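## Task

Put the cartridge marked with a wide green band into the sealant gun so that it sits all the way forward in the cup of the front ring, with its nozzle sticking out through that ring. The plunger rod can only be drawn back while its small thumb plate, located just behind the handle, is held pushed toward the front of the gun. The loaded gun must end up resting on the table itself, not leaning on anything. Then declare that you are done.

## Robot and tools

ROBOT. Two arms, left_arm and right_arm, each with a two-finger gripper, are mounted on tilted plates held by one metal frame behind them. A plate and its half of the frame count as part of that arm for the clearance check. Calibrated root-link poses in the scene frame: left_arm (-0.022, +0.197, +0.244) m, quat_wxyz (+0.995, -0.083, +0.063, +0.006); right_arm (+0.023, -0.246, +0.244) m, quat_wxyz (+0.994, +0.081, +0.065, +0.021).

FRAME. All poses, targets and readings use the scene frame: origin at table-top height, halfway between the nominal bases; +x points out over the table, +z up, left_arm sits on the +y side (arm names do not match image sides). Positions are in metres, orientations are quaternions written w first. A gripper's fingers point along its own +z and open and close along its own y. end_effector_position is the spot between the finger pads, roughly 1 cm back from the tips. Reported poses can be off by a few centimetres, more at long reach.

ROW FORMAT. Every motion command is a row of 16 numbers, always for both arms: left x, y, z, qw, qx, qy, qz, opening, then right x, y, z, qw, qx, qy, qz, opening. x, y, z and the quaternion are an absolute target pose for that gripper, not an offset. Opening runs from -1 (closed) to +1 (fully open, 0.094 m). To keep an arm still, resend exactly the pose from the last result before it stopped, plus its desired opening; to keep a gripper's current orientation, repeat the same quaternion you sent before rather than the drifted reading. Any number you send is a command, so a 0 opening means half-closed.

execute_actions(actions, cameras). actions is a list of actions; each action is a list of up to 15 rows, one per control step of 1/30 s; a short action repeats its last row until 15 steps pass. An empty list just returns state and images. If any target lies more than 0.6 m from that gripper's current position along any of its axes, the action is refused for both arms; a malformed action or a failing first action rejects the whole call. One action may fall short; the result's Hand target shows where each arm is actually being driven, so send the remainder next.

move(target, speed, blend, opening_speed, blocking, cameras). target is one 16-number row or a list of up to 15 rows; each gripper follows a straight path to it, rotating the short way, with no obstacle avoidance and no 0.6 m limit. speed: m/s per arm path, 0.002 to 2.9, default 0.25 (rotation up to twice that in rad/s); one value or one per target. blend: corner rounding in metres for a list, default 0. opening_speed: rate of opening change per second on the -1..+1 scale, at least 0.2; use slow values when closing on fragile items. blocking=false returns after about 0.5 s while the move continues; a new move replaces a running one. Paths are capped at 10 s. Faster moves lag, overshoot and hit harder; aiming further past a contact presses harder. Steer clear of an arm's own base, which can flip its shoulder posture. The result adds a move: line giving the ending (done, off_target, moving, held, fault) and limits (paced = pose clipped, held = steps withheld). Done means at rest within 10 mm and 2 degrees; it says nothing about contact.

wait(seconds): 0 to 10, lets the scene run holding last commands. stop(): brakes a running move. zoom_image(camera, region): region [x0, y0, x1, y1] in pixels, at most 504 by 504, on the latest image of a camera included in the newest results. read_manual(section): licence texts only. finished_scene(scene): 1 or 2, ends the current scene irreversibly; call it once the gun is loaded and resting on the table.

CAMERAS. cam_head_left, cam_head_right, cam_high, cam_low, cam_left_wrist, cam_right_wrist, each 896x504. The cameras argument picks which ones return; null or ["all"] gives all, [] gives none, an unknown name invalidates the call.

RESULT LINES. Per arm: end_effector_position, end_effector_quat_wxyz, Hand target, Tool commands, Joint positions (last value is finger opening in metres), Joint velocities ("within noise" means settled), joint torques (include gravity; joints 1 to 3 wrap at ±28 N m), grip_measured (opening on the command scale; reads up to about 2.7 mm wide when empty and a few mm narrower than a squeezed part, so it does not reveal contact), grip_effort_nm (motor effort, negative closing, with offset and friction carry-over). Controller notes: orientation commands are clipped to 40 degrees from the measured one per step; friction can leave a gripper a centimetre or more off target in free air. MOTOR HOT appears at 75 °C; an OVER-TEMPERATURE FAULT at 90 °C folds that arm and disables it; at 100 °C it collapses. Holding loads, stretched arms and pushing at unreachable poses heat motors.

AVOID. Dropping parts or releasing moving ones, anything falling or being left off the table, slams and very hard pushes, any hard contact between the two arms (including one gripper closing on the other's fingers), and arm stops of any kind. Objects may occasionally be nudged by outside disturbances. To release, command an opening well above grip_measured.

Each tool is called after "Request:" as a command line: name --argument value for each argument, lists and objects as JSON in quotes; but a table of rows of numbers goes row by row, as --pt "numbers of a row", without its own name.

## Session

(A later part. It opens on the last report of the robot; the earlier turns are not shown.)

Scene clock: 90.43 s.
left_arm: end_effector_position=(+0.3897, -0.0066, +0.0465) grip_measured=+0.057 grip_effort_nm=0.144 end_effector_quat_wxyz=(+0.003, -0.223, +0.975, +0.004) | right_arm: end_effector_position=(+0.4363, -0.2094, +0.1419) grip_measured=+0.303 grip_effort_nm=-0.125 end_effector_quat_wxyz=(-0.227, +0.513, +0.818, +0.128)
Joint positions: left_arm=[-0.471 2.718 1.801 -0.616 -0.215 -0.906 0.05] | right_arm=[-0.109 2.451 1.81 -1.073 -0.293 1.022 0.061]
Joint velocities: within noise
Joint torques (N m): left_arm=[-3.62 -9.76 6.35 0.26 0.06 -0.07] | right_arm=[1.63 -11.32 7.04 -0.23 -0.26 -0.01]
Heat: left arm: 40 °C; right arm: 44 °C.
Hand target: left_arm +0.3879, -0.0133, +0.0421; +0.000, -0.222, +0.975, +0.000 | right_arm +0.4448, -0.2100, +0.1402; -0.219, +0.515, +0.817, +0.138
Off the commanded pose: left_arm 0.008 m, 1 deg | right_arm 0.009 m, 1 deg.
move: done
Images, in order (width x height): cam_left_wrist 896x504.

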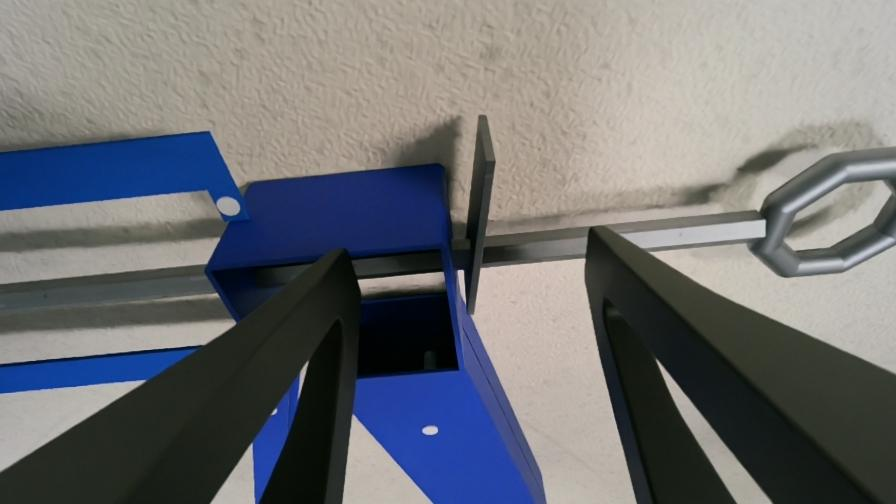

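Request:
move --pt "0.388 -0.010 0.075 0 -0.2215 0.9751 0 0.06 0.445 -0.21 0.14 -0.2190 0.5147 0.8173 0.1379 0.3" --speed 0.08 --cameras '["cam_left_wrist"]'

Request:
move --pt "0.388 -0.010 0.045 0 -0.2215 0.9751 0 0.06 0.445 -0.21 0.14 -0.2190 0.5147 0.8173 0.1379 0.3" --speed 0.06 --cameras '["cam_left_wrist"]'

Scene clock: 95.83 s.
left_arm: end_effector_position=(+0.3776, -0.0020, +0.0454) grip_measured=+0.057 grip_effort_nm=0.144 end_effector_quat_wxyz=(-0.015, -0.219, +0.975, +0.015) | right_arm: end_effector_position=(+0.4363, -0.2094, +0.1419) grip_measured=+0.303 grip_effort_nm=-0.129 end_effector_quat_wxyz=(-0.227, +0.513, +0.818, +0.128)
Joint positions: left_arm=[-0.471 2.714 1.784 -0.645 -0.209 -0.908 0.05] | right_arm=[-0.109 2.451 1.81 -1.073 -0.293 1.022 0.061]
Joint velocities: within noise
Joint torques (N m): left_arm=[-4.36 -16.23 4.26 -0.01 0.05 -0.1] | right_arm=[1.63 -11.29 7.06 -0.22 -0.28 -0.02]
Heat: left arm: 41 °C; right arm: 44 °C.
Hand target: left_arm +0.3877, -0.0099, +0.0737; +0.000, -0.221, +0.975, +0.000 | right_arm +0.4448, -0.2100, +0.1402; -0.219, +0.515, +0.817, +0.138
Off the commanded pose: left_arm 0.032 m, 2 deg | right_arm 0.009 m, 1 deg.
move: off_target (left_arm)
Images, in order (width x height): cam_left_wrist 896x504.

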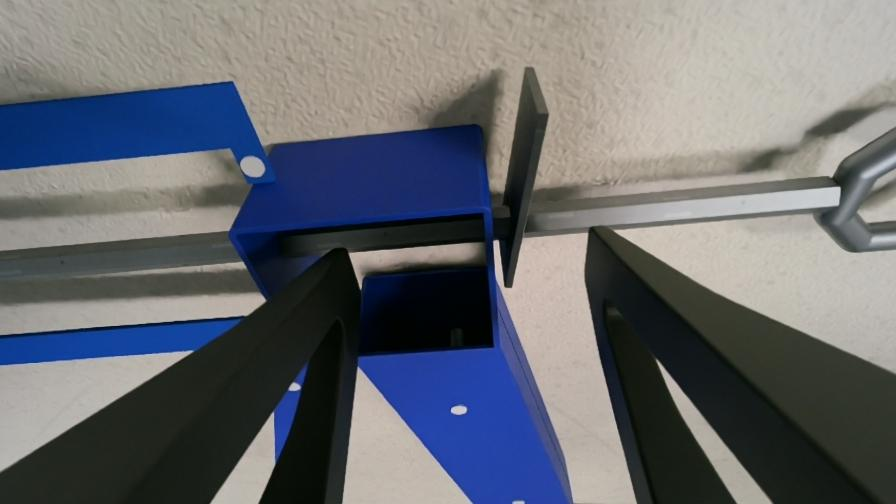

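Scene clock: 96.77 s.
left_arm: end_effector_position=(+0.3804, -0.0035, +0.0452) grip_measured=+0.057 grip_effort_nm=0.144 end_effector_quat_wxyz=(-0.010, -0.221, +0.975, +0.011) | right_arm: end_effector_position=(+0.4363, -0.2094, +0.1418) grip_measured=+0.303 grip_effort_nm=-0.125 end_effector_quat_wxyz=(-0.227, +0.513, +0.818, +0.128)
Joint positions: left_arm=[-0.471 2.714 1.784 -0.632 -0.209 -0.908 0.05] | right_arm=[-0.109 2.451 1.81 -1.072 -0.293 1.022 0.061]
Joint velocities: within noise
Joint torques (N m): left_arm=[-3.22 -10.5 6.28 0.36 0.04 0.02] | right_arm=[1.61 -11.29 7.06 -0.22 -0.28 0]
Heat: left arm: 41 °C; right arm: 44 °C.
Hand target: left_arm +0.3879, -0.0098, +0.0453; +0.000, -0.222, +0.975, +0.000 | right_arm +0.4449, -0.2100, +0.1402; -0.219, +0.515, +0.817, +0.138
Off the commanded pose: left_arm 0.010 m, 2 deg | right_arm 0.009 m, 1 deg.
move: done
Images, in order (width x height): cam_left_wrist 896x504.

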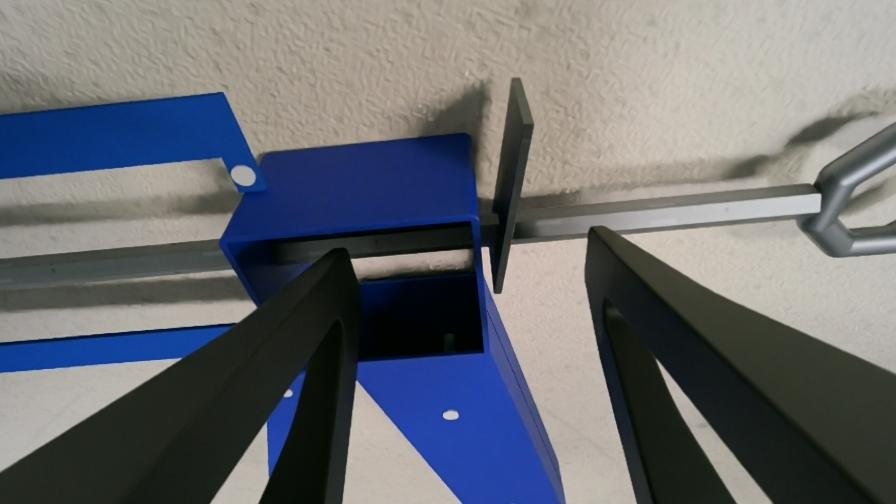

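Request:
execute_actions --actions '[]'

Request:
zoom_image --camera "cam_high" --region '[340, 200, 600, 400]'

Request:
zoom_image --camera "cam_right_wrist" --region '[300, 0, 620, 504]'

Scene clock: 101.33 s.
left_arm: end_effector_position=(+0.3807, -0.0037, +0.0452) grip_measured=+0.057 grip_effort_nm=0.144 end_effector_quat_wxyz=(-0.010, -0.221, +0.975, +0.010) | right_arm: end_effector_position=(+0.4363, -0.2094, +0.1418) grip_measured=+0.303 grip_effort_nm=-0.125 end_effector_quat_wxyz=(-0.227, +0.513, +0.818, +0.128)
Joint positions: left_arm=[-0.471 2.714 1.784 -0.631 -0.208 -0.908 0.05] | right_arm=[-0.109 2.451 1.81 -1.072 -0.293 1.022 0.061]
Joint velocities: within noise
Joint torques (N m): left_arm=[-3.22 -10.36 6.38 0.36 0.04 0] | right_arm=[1.59 -11.26 7.08 -0.24 -0.27 -0.02]
Heat: left arm: 40 °C; right arm: 45 °C.
Hand target: left_arm +0.3878, -0.0098, +0.0453; +0.000, -0.222, +0.975, +0.000 | right_arm +0.4449, -0.2100, +0.1402; -0.219, +0.515, +0.817, +0.138
Tool commands: left_gripper/opening=+0.06 right_gripper/opening=+0.3
Off the commanded pose: left_arm 0.010 m, 2 deg | right_arm 0.009 m, 1 deg.

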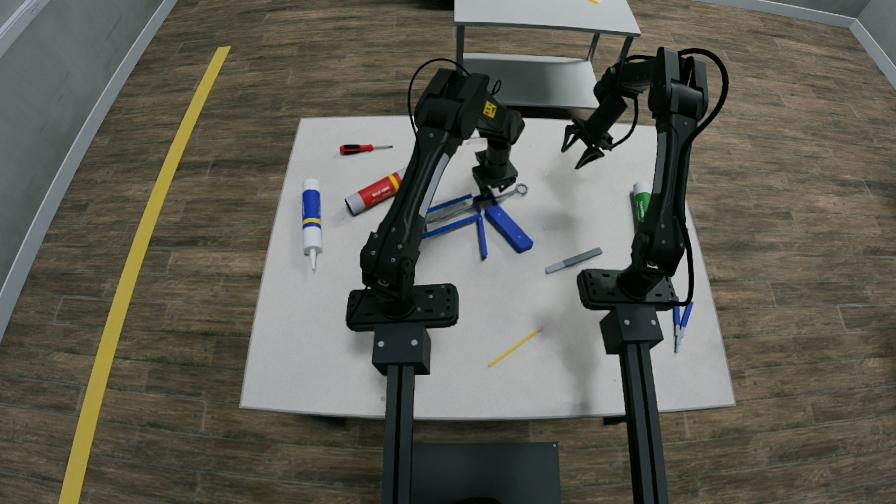

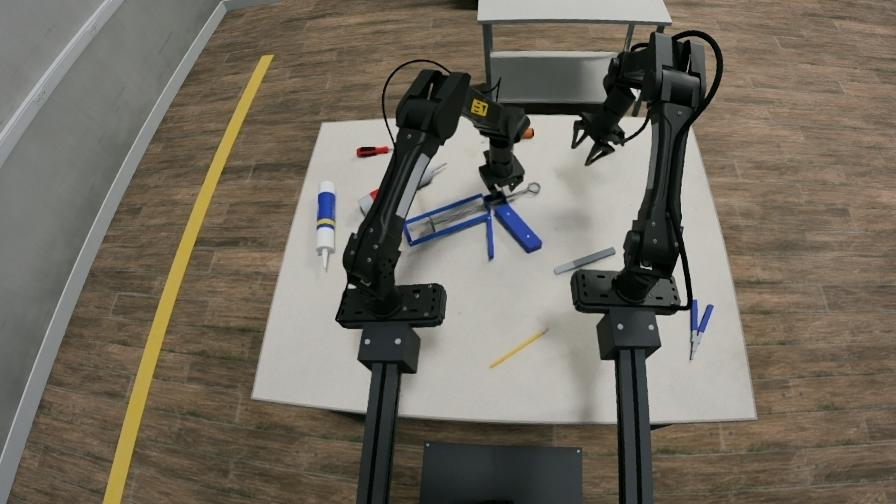

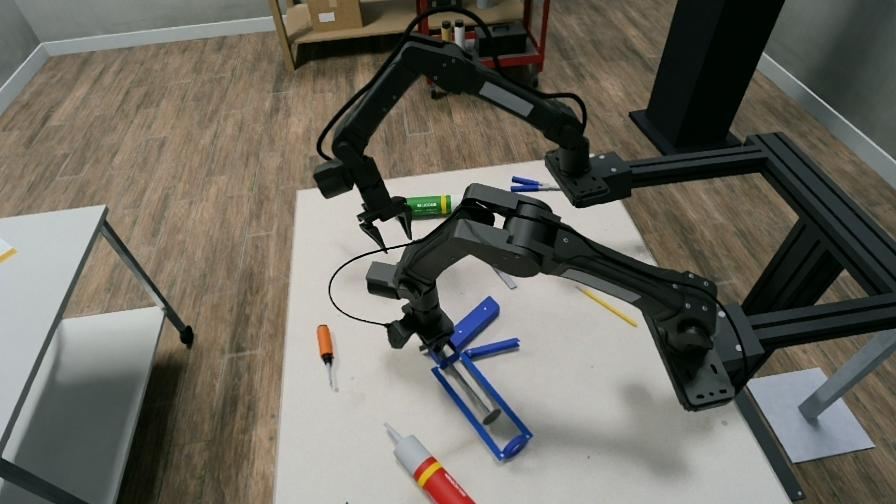

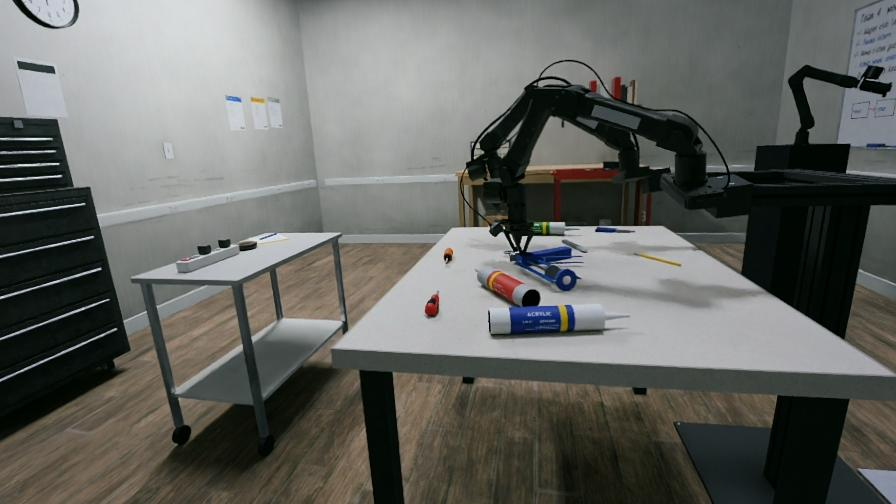

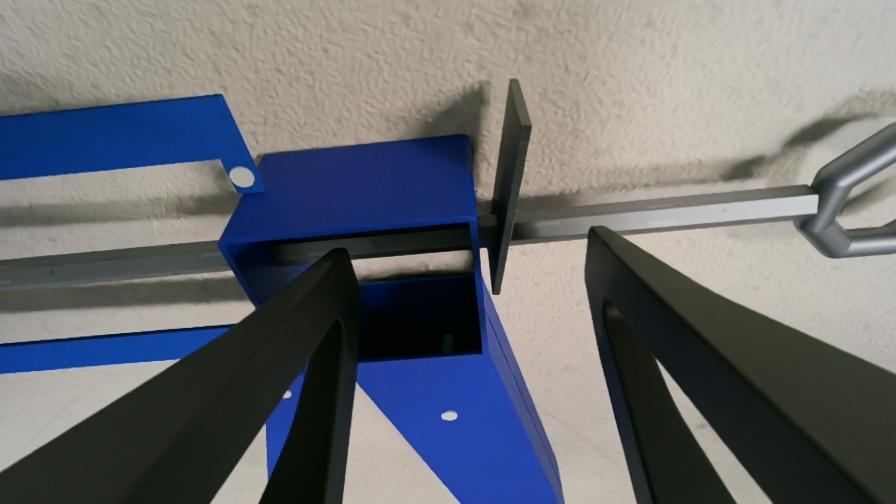

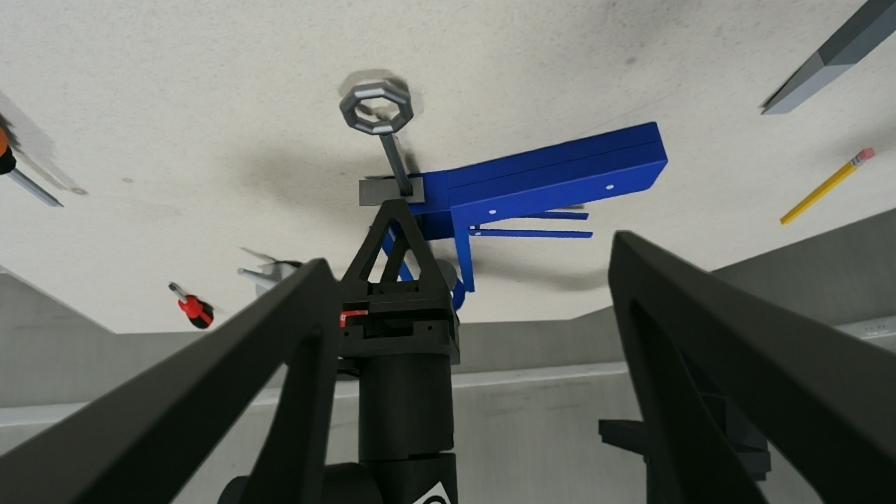

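Scaled by 1.938 from the camera's 896x504 image, which has a finer 1280x720 frame.

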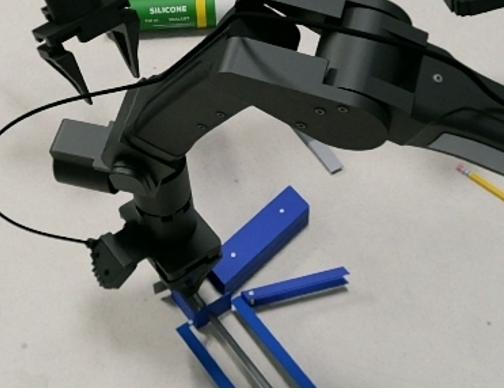

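Scaled by 1.000.

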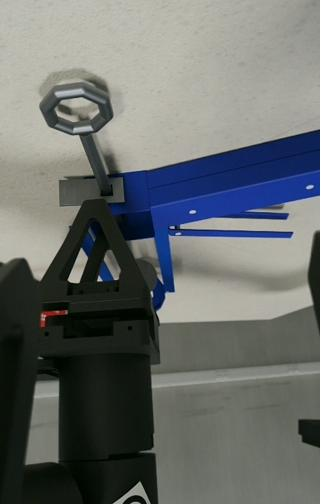

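Request:
move --pt "0.388 -0.010 0.11 0 -0.2215 0.9751 0 0.06 0.445 -0.21 0.14 -0.2190 0.5147 0.8173 0.1379 0.3" --speed 0.1 --cameras '["cam_left_wrist"]'

Scene clock: 106.23 s.
left_arm: end_effector_position=(+0.3834, -0.0022, +0.0858) grip_measured=+0.057 grip_effort_nm=0.139 end_effector_quat_wxyz=(-0.011, -0.222, +0.975, +0.011) | right_arm: end_effector_position=(+0.4363, -0.2094, +0.1418) grip_measured=+0.303 grip_effort_nm=-0.125 end_effector_quat_wxyz=(-0.227, +0.513, +0.818, +0.128)
Joint positions: left_arm=[-0.484 2.616 1.772 -0.722 -0.208 -0.924 0.05] | right_arm=[-0.109 2.451 1.81 -1.072 -0.293 1.022 0.061]
Joint velocities: within noise
Joint torques (N m): left_arm=[-4.63 -15.16 4.59 0.01 0.03 -0.13] | right_arm=[1.62 -11.3 7.01 -0.22 -0.29 0]
Heat: left arm: 41 °C; right arm: 45 °C.
Hand target: left_arm +0.3880, -0.0099, +0.1092; +0.000, -0.222, +0.975, +0.000 | right_arm +0.4448, -0.2100, +0.1402; -0.219, +0.515, +0.817, +0.138
Off the commanded pose: left_arm 0.026 m, 2 deg | right_arm 0.009 m, 1 deg.
move: off_target (left_arm)
Images, in order (width x height): cam_left_wrist 896x504.

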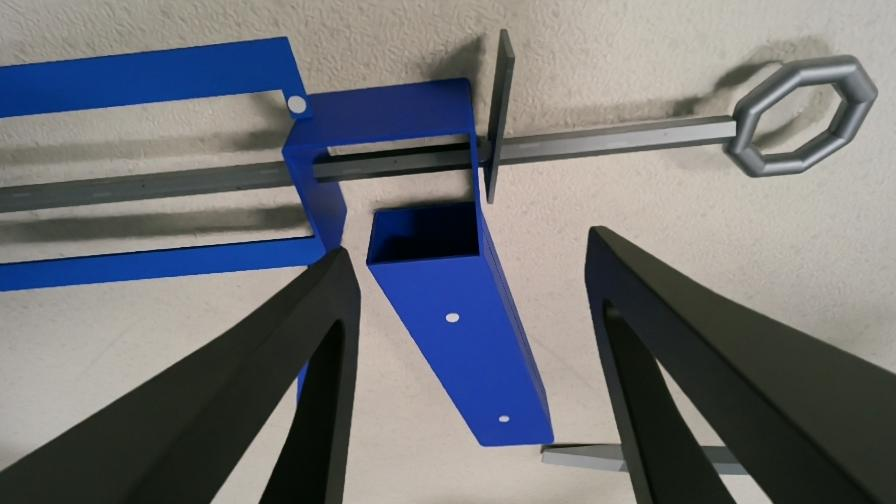

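Request:
move --pt "0.391 -0.013 0.028 0 -0.2215 0.9751 0 0.06 0.445 -0.21 0.14 -0.2190 0.5147 0.8173 0.1379 0.3" --speed 0.1 --cameras '["cam_left_wrist","cam_right_wrist"]'

Request:
zoom_image --camera "cam_left_wrist" --region '[250, 50, 660, 400]'

Request:
zoom_image --camera "cam_right_wrist" --region '[320, 50, 520, 300]'

Scene clock: 114.57 s.
left_arm: end_effector_position=(+0.3833, -0.0103, +0.0355) grip_measured=+0.057 grip_effort_nm=0.139 end_effector_quat_wxyz=(-0.008, -0.222, +0.975, +0.007) | right_arm: end_effector_position=(+0.4363, -0.2094, +0.1418) grip_measured=+0.303 grip_effort_nm=-0.129 end_effector_quat_wxyz=(-0.227, +0.513, +0.818, +0.128)
Joint positions: left_arm=[-0.476 2.754 1.823 -0.623 -0.206 -0.914 0.05] | right_arm=[-0.109 2.451 1.81 -1.072 -0.293 1.022 0.061]
Joint velocities: within noise
Joint torques (N m): left_arm=[-2.43 -9.17 7.31 0.41 -0.01 0.16] | right_arm=[1.62 -11.32 7.09 -0.25 -0.28 0]
Heat: left arm: 47 °C; right arm: 45 °C.
Hand target: left_arm +0.3906, -0.0126, +0.0282; +0.000, -0.222, +0.975, +0.000 | right_arm +0.4448, -0.2100, +0.1402; -0.219, +0.515, +0.817, +0.138
Off the commanded pose: left_arm 0.011 m, 1 deg | right_arm 0.009 m, 1 deg.
move: off_target (left_arm)
Images, in order (width x height): cam_left_wrist 896x504, cam_right_wrist 896x504.

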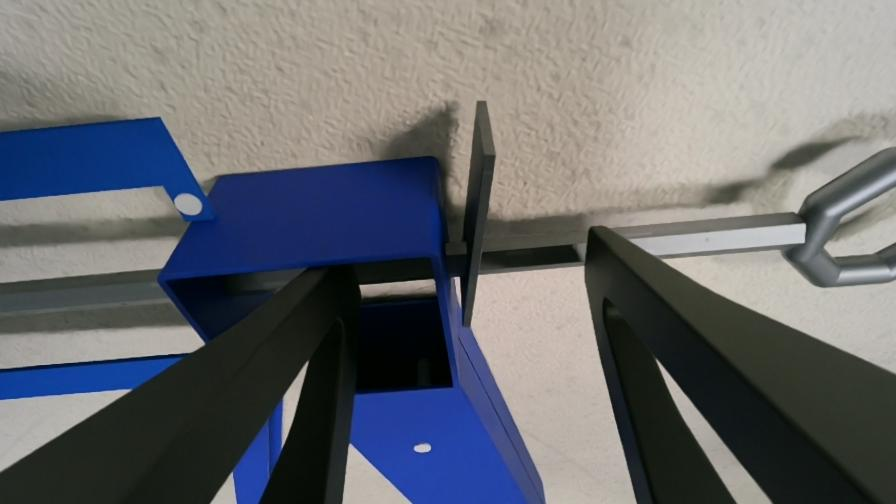

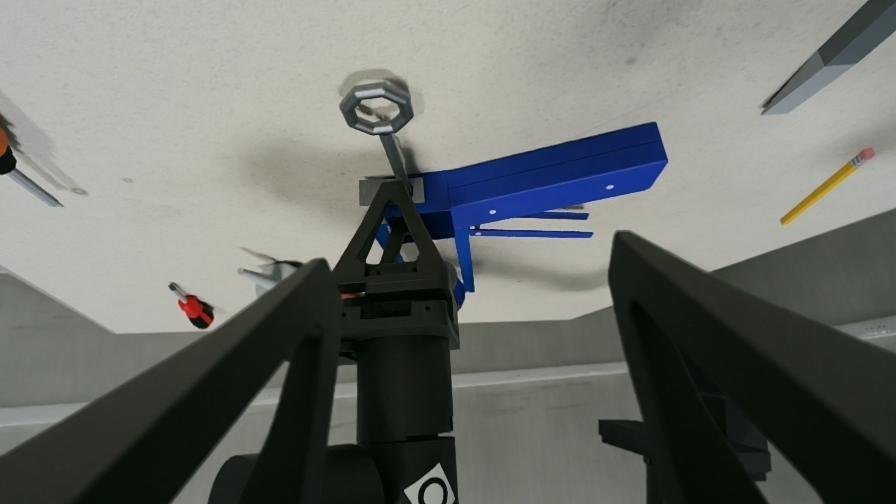

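Scaled by 1.229 from the camera's 896x504 image, which has a finer 1280x720 frame.

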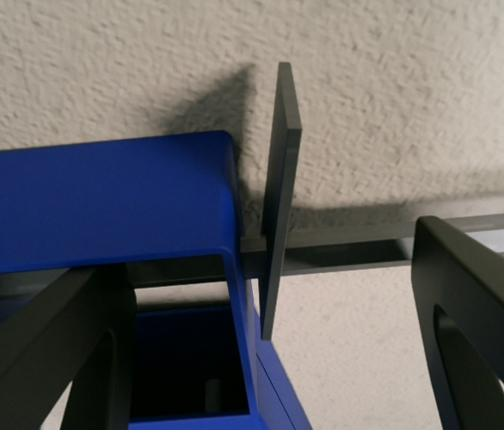

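Scaled by 2.016 from the camera's 896x504 image, which has a finer 1280x720 frame.

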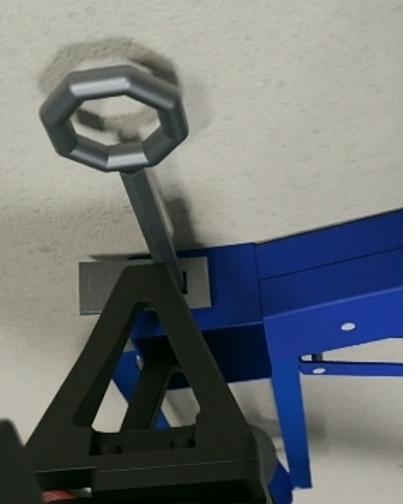

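Request:
move --pt "0.391 -0.013 0.027 0 -0.2215 0.9751 0 -0.75 0.445 -0.21 0.14 -0.2190 0.5147 0.8173 0.1379 0.3" --speed 0.1 --opening_speed 0.5 --cameras '["cam_left_wrist","cam_right_wrist"]'

Request:
zoom_image --camera "cam_left_wrist" --region '[250, 50, 660, 400]'

Request:
zoom_image --camera "cam_right_wrist" --region '[320, 50, 520, 300]'

Scene clock: 120.13 s.
left_arm: end_effector_position=(+0.3833, -0.0102, +0.0355) grip_measured=-0.747 grip_effort_nm=-0.154 end_effector_quat_wxyz=(-0.008, -0.222, +0.975, +0.007) | right_arm: end_effector_position=(+0.4364, -0.2094, +0.1418) grip_measured=+0.303 grip_effort_nm=-0.129 end_effector_quat_wxyz=(-0.226, +0.513, +0.818, +0.128)
Joint positions: left_arm=[-0.476 2.754 1.823 -0.624 -0.206 -0.913 0.012] | right_arm=[-0.109 2.451 1.81 -1.072 -0.293 1.022 0.061]
Joint velocities: within noise
Joint torques (N m): left_arm=[-2.45 -8.95 7.42 0.43 0 0.17] | right_arm=[1.68 -11.28 7.1 -0.24 -0.28 -0.02]
Heat: left arm: 45 °C; right arm: 45 °C.
Hand target: left_arm +0.3905, -0.0128, +0.0273; +0.000, -0.221, +0.975, +0.000 | right_arm +0.4449, -0.2100, +0.1402; -0.219, +0.515, +0.817, +0.138
Off the commanded pose: left_arm 0.012 m, 1 deg | right_arm 0.009 m, 1 deg.
move: off_target (left_arm)
Images, in order (width x height): cam_left_wrist 896x504, cam_right_wrist 896x504.

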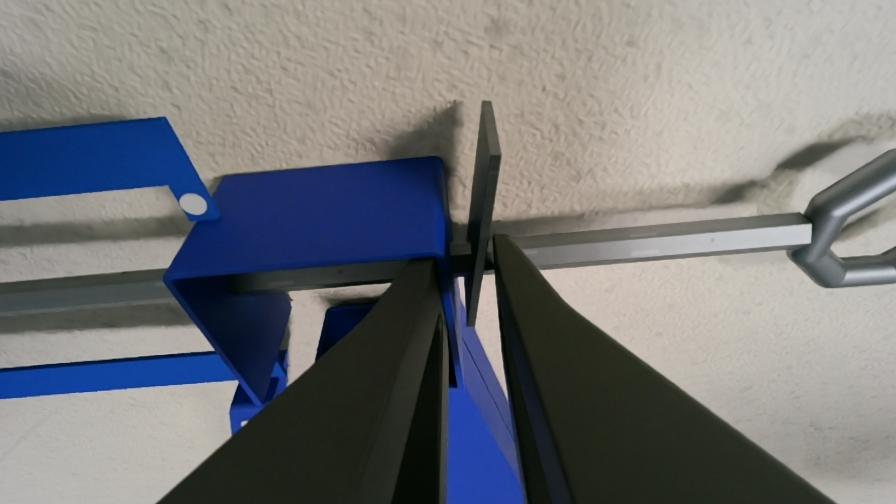

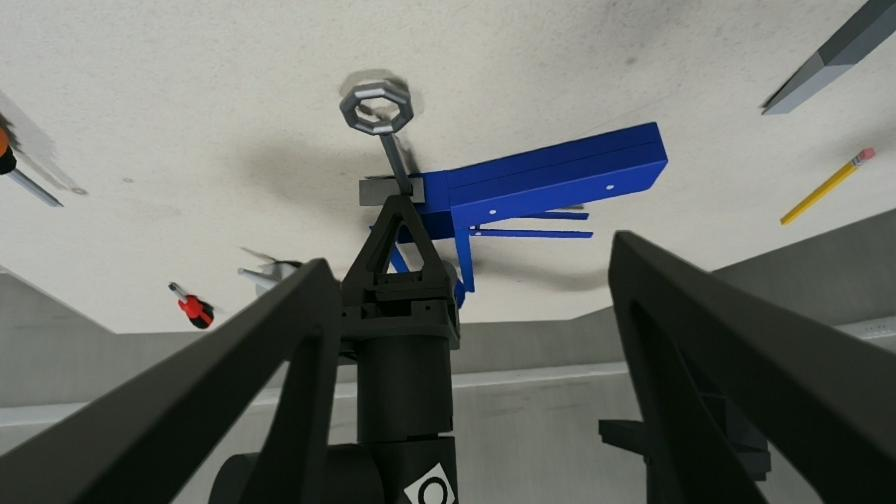

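Scaled by 1.229 from the camera's 896x504 image, which has a finer 1280x720 frame.

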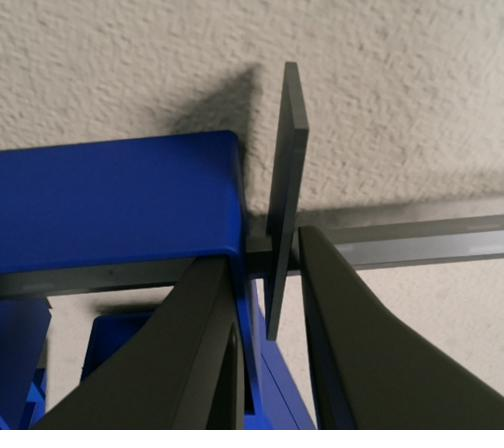

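Scaled by 2.016 from the camera's 896x504 image, which has a finer 1280x720 frame.

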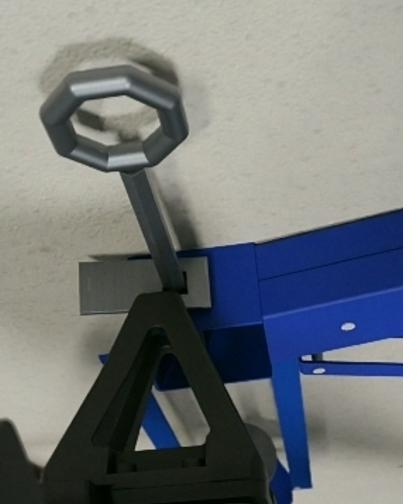

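Request:
move --pt "0.391 -0.015 0.026 0 -0.2215 0.9751 0 -0.97 0.445 -0.21 0.14 -0.2190 0.5147 0.8173 0.1379 0.3" --speed 0.1 --opening_speed 0.3 --cameras '["cam_left_wrist","cam_right_wrist"]'

Request:
zoom_image --camera "cam_left_wrist" --region '[250, 50, 660, 400]'

Request:
zoom_image --camera "cam_right_wrist" --region '[320, 50, 520, 300]'

Scene clock: 124.23 s.
left_arm: end_effector_position=(+0.3829, -0.0090, +0.0355) grip_measured=-0.909 grip_effort_nm=-1.004 end_effector_quat_wxyz=(-0.009, -0.221, +0.975, +0.009) | right_arm: end_effector_position=(+0.4364, -0.2094, +0.1418) grip_measured=+0.303 grip_effort_nm=-0.129 end_effector_quat_wxyz=(-0.226, +0.513, +0.818, +0.128)
Joint positions: left_arm=[-0.475 2.754 1.823 -0.627 -0.209 -0.912 0.004] | right_arm=[-0.109 2.451 1.81 -1.072 -0.293 1.022 0.061]
Joint velocities: within noise
Joint torques (N m): left_arm=[-2.77 -8.5 8.12 0.44 0.03 0.11] | right_arm=[1.59 -11.32 7.05 -0.25 -0.28 -0.01]
Heat: left arm: 44 °C; right arm: 45 °C.
Hand target: left_arm +0.3904, -0.0146, +0.0264; +0.000, -0.221, +0.975, +0.000 | right_arm +0.4449, -0.2100, +0.1402; -0.219, +0.515, +0.817, +0.138
Off the commanded pose: left_arm 0.014 m, 1 deg | right_arm 0.009 m, 1 deg.
move: off_target (left_arm)
Images, in order (width x height): cam_left_wrist 896x504, cam_right_wrist 896x504.

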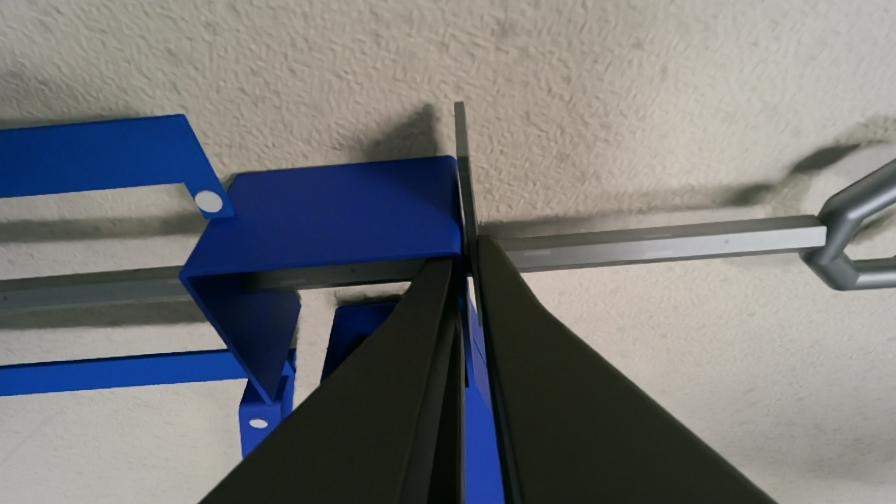

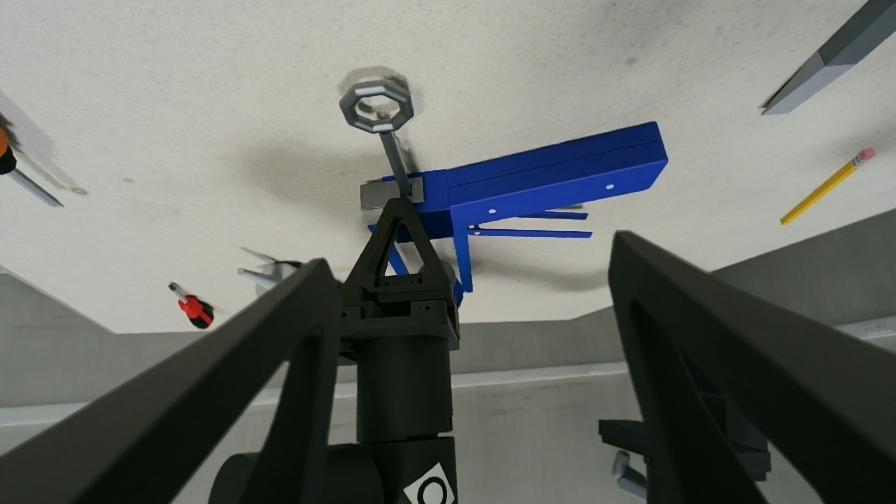

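Scaled by 1.229 from the camera's 896x504 image, which has a finer 1280x720 frame.

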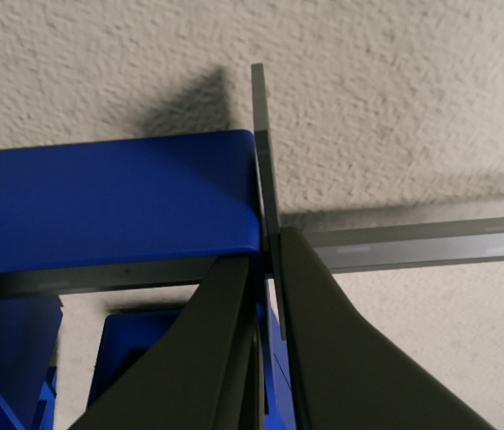

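Scaled by 2.016 from the camera's 896x504 image, which has a finer 1280x720 frame.

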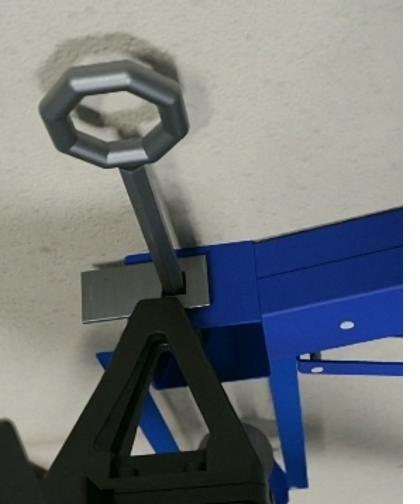

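Request:
move --pt "0.391 -0.015 0.026 0 -0.2215 0.9751 0 -0.97 0.452 -0.130 0.056 -0.2190 0.5147 0.8173 0.1379 0.3" --speed 0.1 --cameras '["cam_right_wrist","cam_high"]'

Scene clock: 134.63 s.
left_arm: end_effector_position=(+0.3829, -0.0090, +0.0355) grip_measured=-0.910 grip_effort_nm=-1.033 end_effector_quat_wxyz=(-0.009, -0.221, +0.975, +0.009) | right_arm: end_effector_position=(+0.4457, -0.1390, +0.0574) grip_measured=+0.303 grip_effort_nm=-0.129 end_effector_quat_wxyz=(-0.223, +0.516, +0.817, +0.128)
Joint positions: left_arm=[-0.475 2.754 1.823 -0.627 -0.209 -0.912 0.004] | right_arm=[0.016 2.702 1.9 -0.865 -0.304 1.159 0.061]
Joint velocities: within noise
Joint torques (N m): left_arm=[-2.82 -8.54 8.1 0.45 0 0.1] | right_arm=[3.56 -11.51 6.54 -0.09 -0.31 0.09]
Heat: left arm: 42 °C; right arm: 46 °C.
Hand target: left_arm +0.3904, -0.0146, +0.0264; +0.000, -0.221, +0.975, +0.000 | right_arm +0.4517, -0.1300, +0.0563; -0.219, +0.515, +0.817, +0.138
Off the commanded pose: left_arm 0.014 m, 1 deg | right_arm 0.011 m, 1 deg.
move: off_target (left_arm, right_arm)
Images, in order (width x height): cam_high 896x504, cam_right_wrist 896x504.

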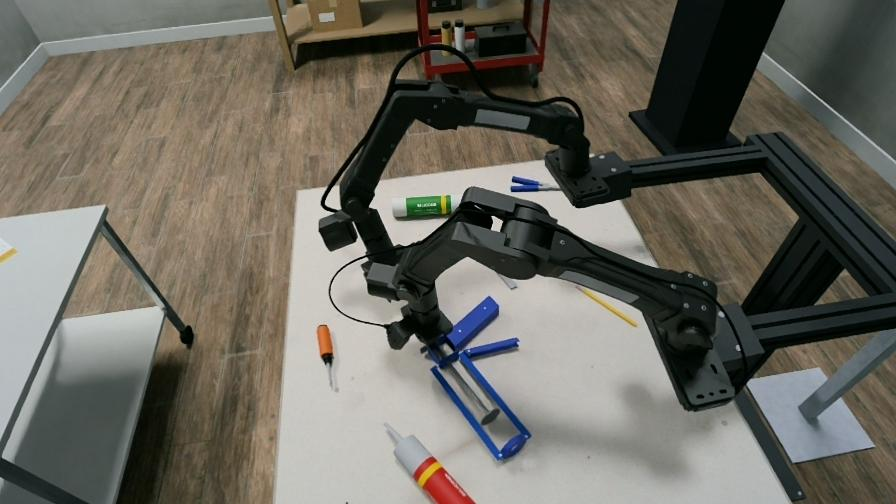

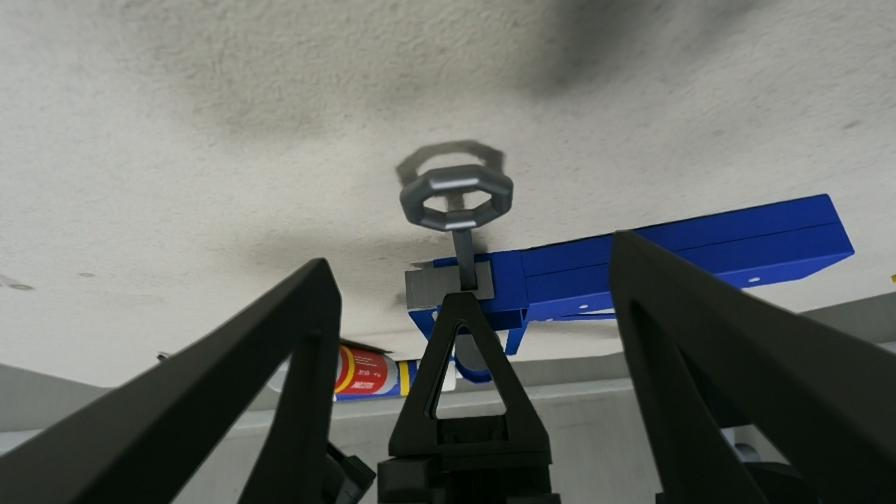

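Request:
move --pt "0.391 -0.015 0.026 0 -0.2215 0.9751 0 -0.97 0.442 -0.098 0.014 -0.2190 0.5147 0.8173 0.1379 0.3" --speed 0.06 --cameras '["cam_right_wrist"]'

Scene clock: 144.30 s.
left_arm: end_effector_position=(+0.3829, -0.0090, +0.0355) grip_measured=-0.910 grip_effort_nm=-1.033 end_effector_quat_wxyz=(-0.009, -0.221, +0.975, +0.009) | right_arm: end_effector_position=(+0.4378, -0.1092, +0.0159) grip_measured=+0.303 grip_effort_nm=-0.129 end_effector_quat_wxyz=(-0.221, +0.518, +0.816, +0.128)
Joint positions: left_arm=[-0.475 2.754 1.823 -0.627 -0.209 -0.912 0.004] | right_arm=[0.066 2.813 1.919 -0.753 -0.307 1.216 0.061]
Joint velocities: within noise
Joint torques (N m): left_arm=[-2.76 -8.54 8.06 0.4 0.02 0.09] | right_arm=[4.05 -11.52 6.2 -0.03 -0.33 0.14]
Heat: left arm: 41 °C; right arm: 47 °C.
Hand target: left_arm +0.3904, -0.0146, +0.0264; +0.000, -0.221, +0.975, +0.000 | right_arm +0.4417, -0.0980, +0.0143; -0.219, +0.515, +0.817, +0.138
Off the commanded pose: left_arm 0.014 m, 1 deg | right_arm 0.012 m, 1 deg.
move: off_target (left_arm, right_arm)
Images, in order (width x height): cam_right_wrist 896x504.

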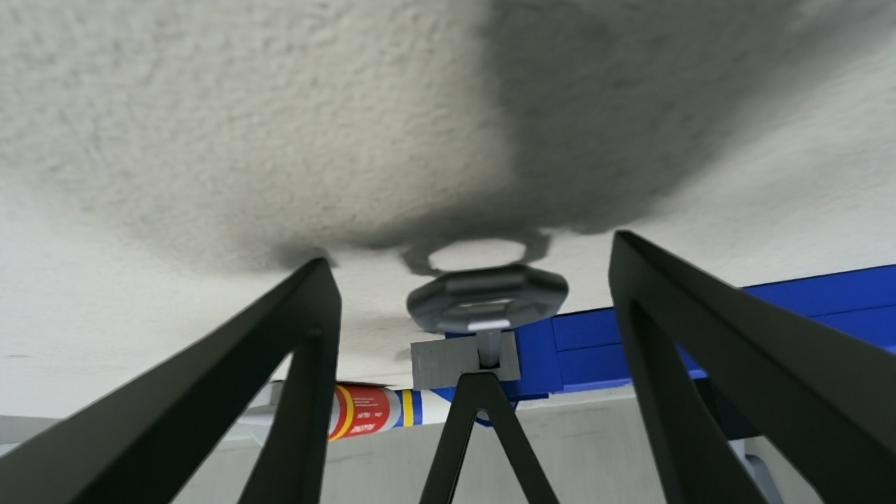

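Request:
move --pt "0.391 -0.015 0.026 0 -0.2215 0.9751 0 -0.97 0.439 -0.099 0.014 -0.2190 0.5147 0.8173 0.1379 -0.55" --speed 0.06 --opening_speed 0.5 --cameras '["cam_right_wrist","cam_left_wrist"]'

Scene clock: 148.10 s.
left_arm: end_effector_position=(+0.3857, -0.0091, +0.0357) grip_measured=-0.910 grip_effort_nm=-1.028 end_effector_quat_wxyz=(-0.006, -0.223, +0.975, +0.008) | right_arm: end_effector_position=(+0.4397, -0.1092, +0.0154) grip_measured=-0.285 grip_effort_nm=-1.009 end_effector_quat_wxyz=(-0.217, +0.518, +0.817, +0.130)
Joint positions: left_arm=[-0.473 2.757 1.832 -0.627 -0.21 -0.912 0.004] | right_arm=[0.066 2.813 1.919 -0.745 -0.306 1.216 0.034]
Joint velocities: within noise
Joint torques (N m): left_arm=[-2.93 -8.79 7.35 0.45 0.08 0.11] | right_arm=[3.89 -12.21 4.29 0.05 -0.34 0.1]
Heat: left arm: 41 °C; right arm: 47 °C.
Hand target: left_arm +0.3907, -0.0147, +0.0265; +0.000, -0.222, +0.975, +0.000 | right_arm +0.4388, -0.0991, +0.0142; -0.219, +0.515, +0.817, +0.138
Off the commanded pose: left_arm 0.013 m, 1 deg | right_arm 0.010 m, 1 deg.
move: off_target (left_arm)
Images, in order (width x height): cam_left_wrist 896x504, cam_right_wrist 896x504.

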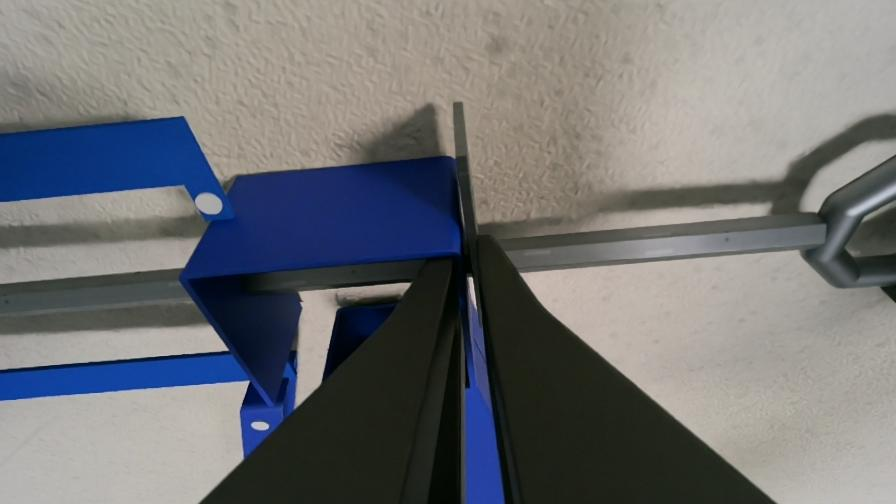

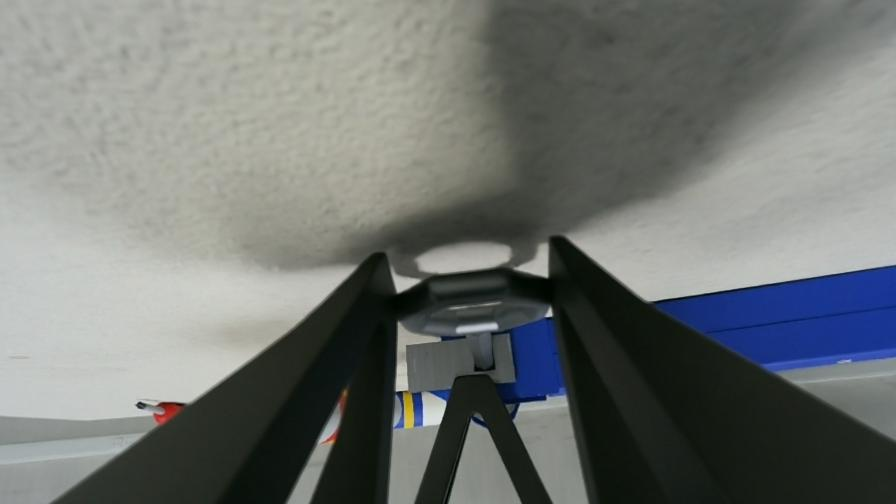

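Request:
move --pt "0.388 -0.008 0.026 0 -0.2215 0.9751 0 -0.97 0.463 -0.155 0.014 -0.2190 0.5147 0.8173 0.1379 -0.6" --speed 0.06 --cameras '["cam_right_wrist","cam_left_wrist"]'

Scene clock: 152.97 s.
left_arm: end_effector_position=(+0.3976, -0.0241, +0.0360) grip_measured=-0.915 grip_effort_nm=-1.033 end_effector_quat_wxyz=(+0.006, -0.225, +0.974, -0.031) | right_arm: end_effector_position=(+0.4535, -0.1384, +0.0154) grip_measured=-0.285 grip_effort_nm=-1.009 end_effector_quat_wxyz=(-0.234, +0.514, +0.813, +0.144)
Joint positions: left_arm=[-0.473 2.757 1.832 -0.556 -0.164 -0.903 0.004] | right_arm=[-0.012 2.868 2.059 -0.871 -0.342 1.124 0.034]
Joint velocities: within noise
Joint torques (N m): left_arm=[-2.03 -10.3 3.81 0.17 -0.35 0.11] | right_arm=[0.34 -12.7 7.57 -0.39 0.08 -0.24]
Heat: left arm: 41 °C; right arm: 47 °C.
Hand target: left_arm +0.3881, -0.0082, +0.0265; +0.000, -0.221, +0.975, +0.000 | right_arm +0.4625, -0.1549, +0.0143; -0.218, +0.515, +0.817, +0.138
Off the commanded pose: left_arm 0.021 m, 4 deg | right_arm 0.019 m, 2 deg.
move: off_target (left_arm, right_arm)
Images, in order (width x height): cam_left_wrist 896x504, cam_right_wrist 896x504.

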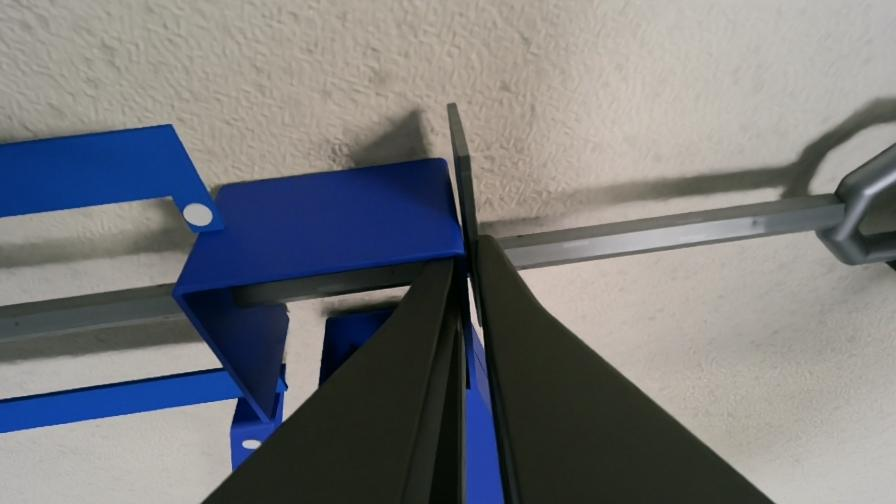

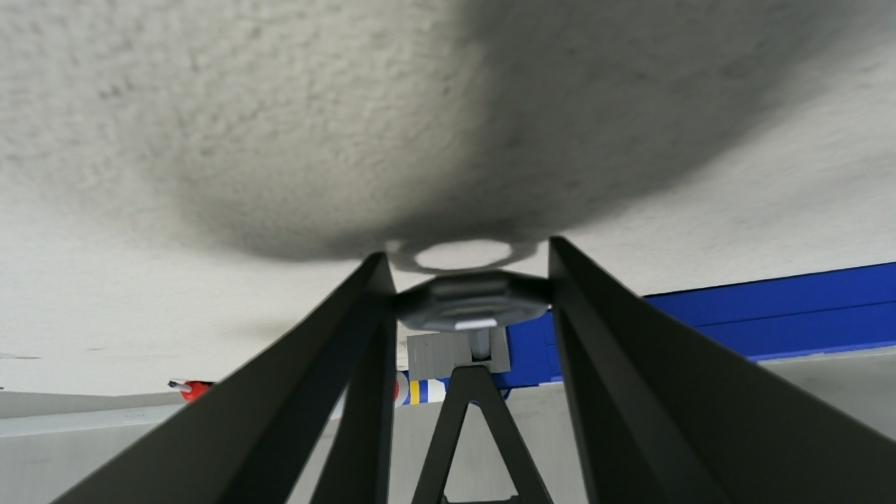

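Request:
move --pt "0.384 0.002 0.026 0 -0.2215 0.9751 0 -0.97 0.474 -0.178 0.014 -0.2190 0.5147 0.8173 0.1379 -0.6" --speed 0.06 --cameras '["cam_right_wrist","cam_left_wrist"]'

Scene clock: 156.53 s.
left_arm: end_effector_position=(+0.3961, -0.0239, +0.0339) grip_measured=-0.915 grip_effort_nm=-1.033 end_effector_quat_wxyz=(+0.012, -0.221, +0.974, -0.036) | right_arm: end_effector_position=(+0.4627, -0.1595, +0.0139) grip_measured=-0.285 grip_effort_nm=-1.009 end_effector_quat_wxyz=(-0.239, +0.513, +0.812, +0.145)
Joint positions: left_arm=[-0.473 2.747 1.796 -0.515 -0.163 -0.893 0.004] | right_arm=[-0.058 2.915 2.172 -0.961 -0.343 1.075 0.034]
Joint velocities: within noise
Joint torques (N m): left_arm=[-0.85 -11.49 2.04 0.13 -0.34 0.18] | right_arm=[0.24 -13.16 8.1 -0.45 0.13 -0.23]
Heat: left arm: 41 °C; right arm: 47 °C.
Hand target: left_arm +0.3841, +0.0010, +0.0262; -0.001, -0.221, +0.975, -0.001 | right_arm +0.4734, -0.1780, +0.0143; -0.218, +0.515, +0.817, +0.138
Off the commanded pose: left_arm 0.030 m, 4 deg | right_arm 0.022 m, 2 deg.
move: off_target (left_arm, right_arm)
Images, in order (width x height): cam_left_wrist 896x504, cam_right_wrist 896x504.

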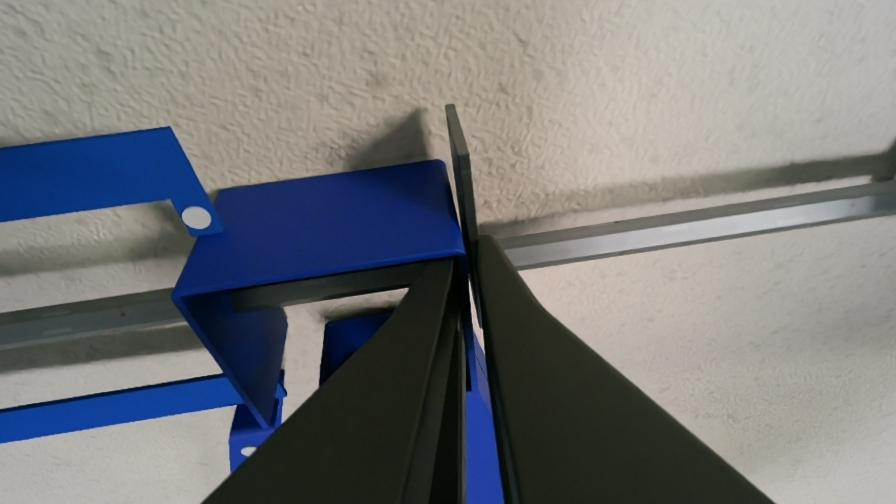

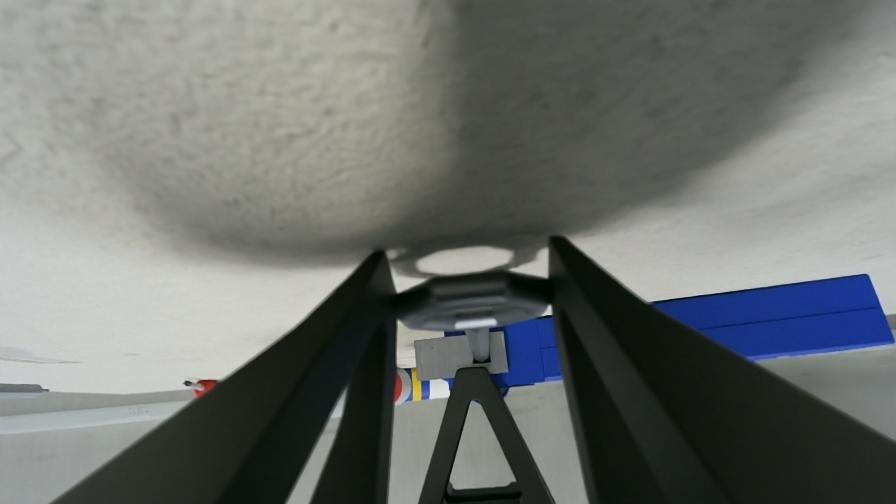

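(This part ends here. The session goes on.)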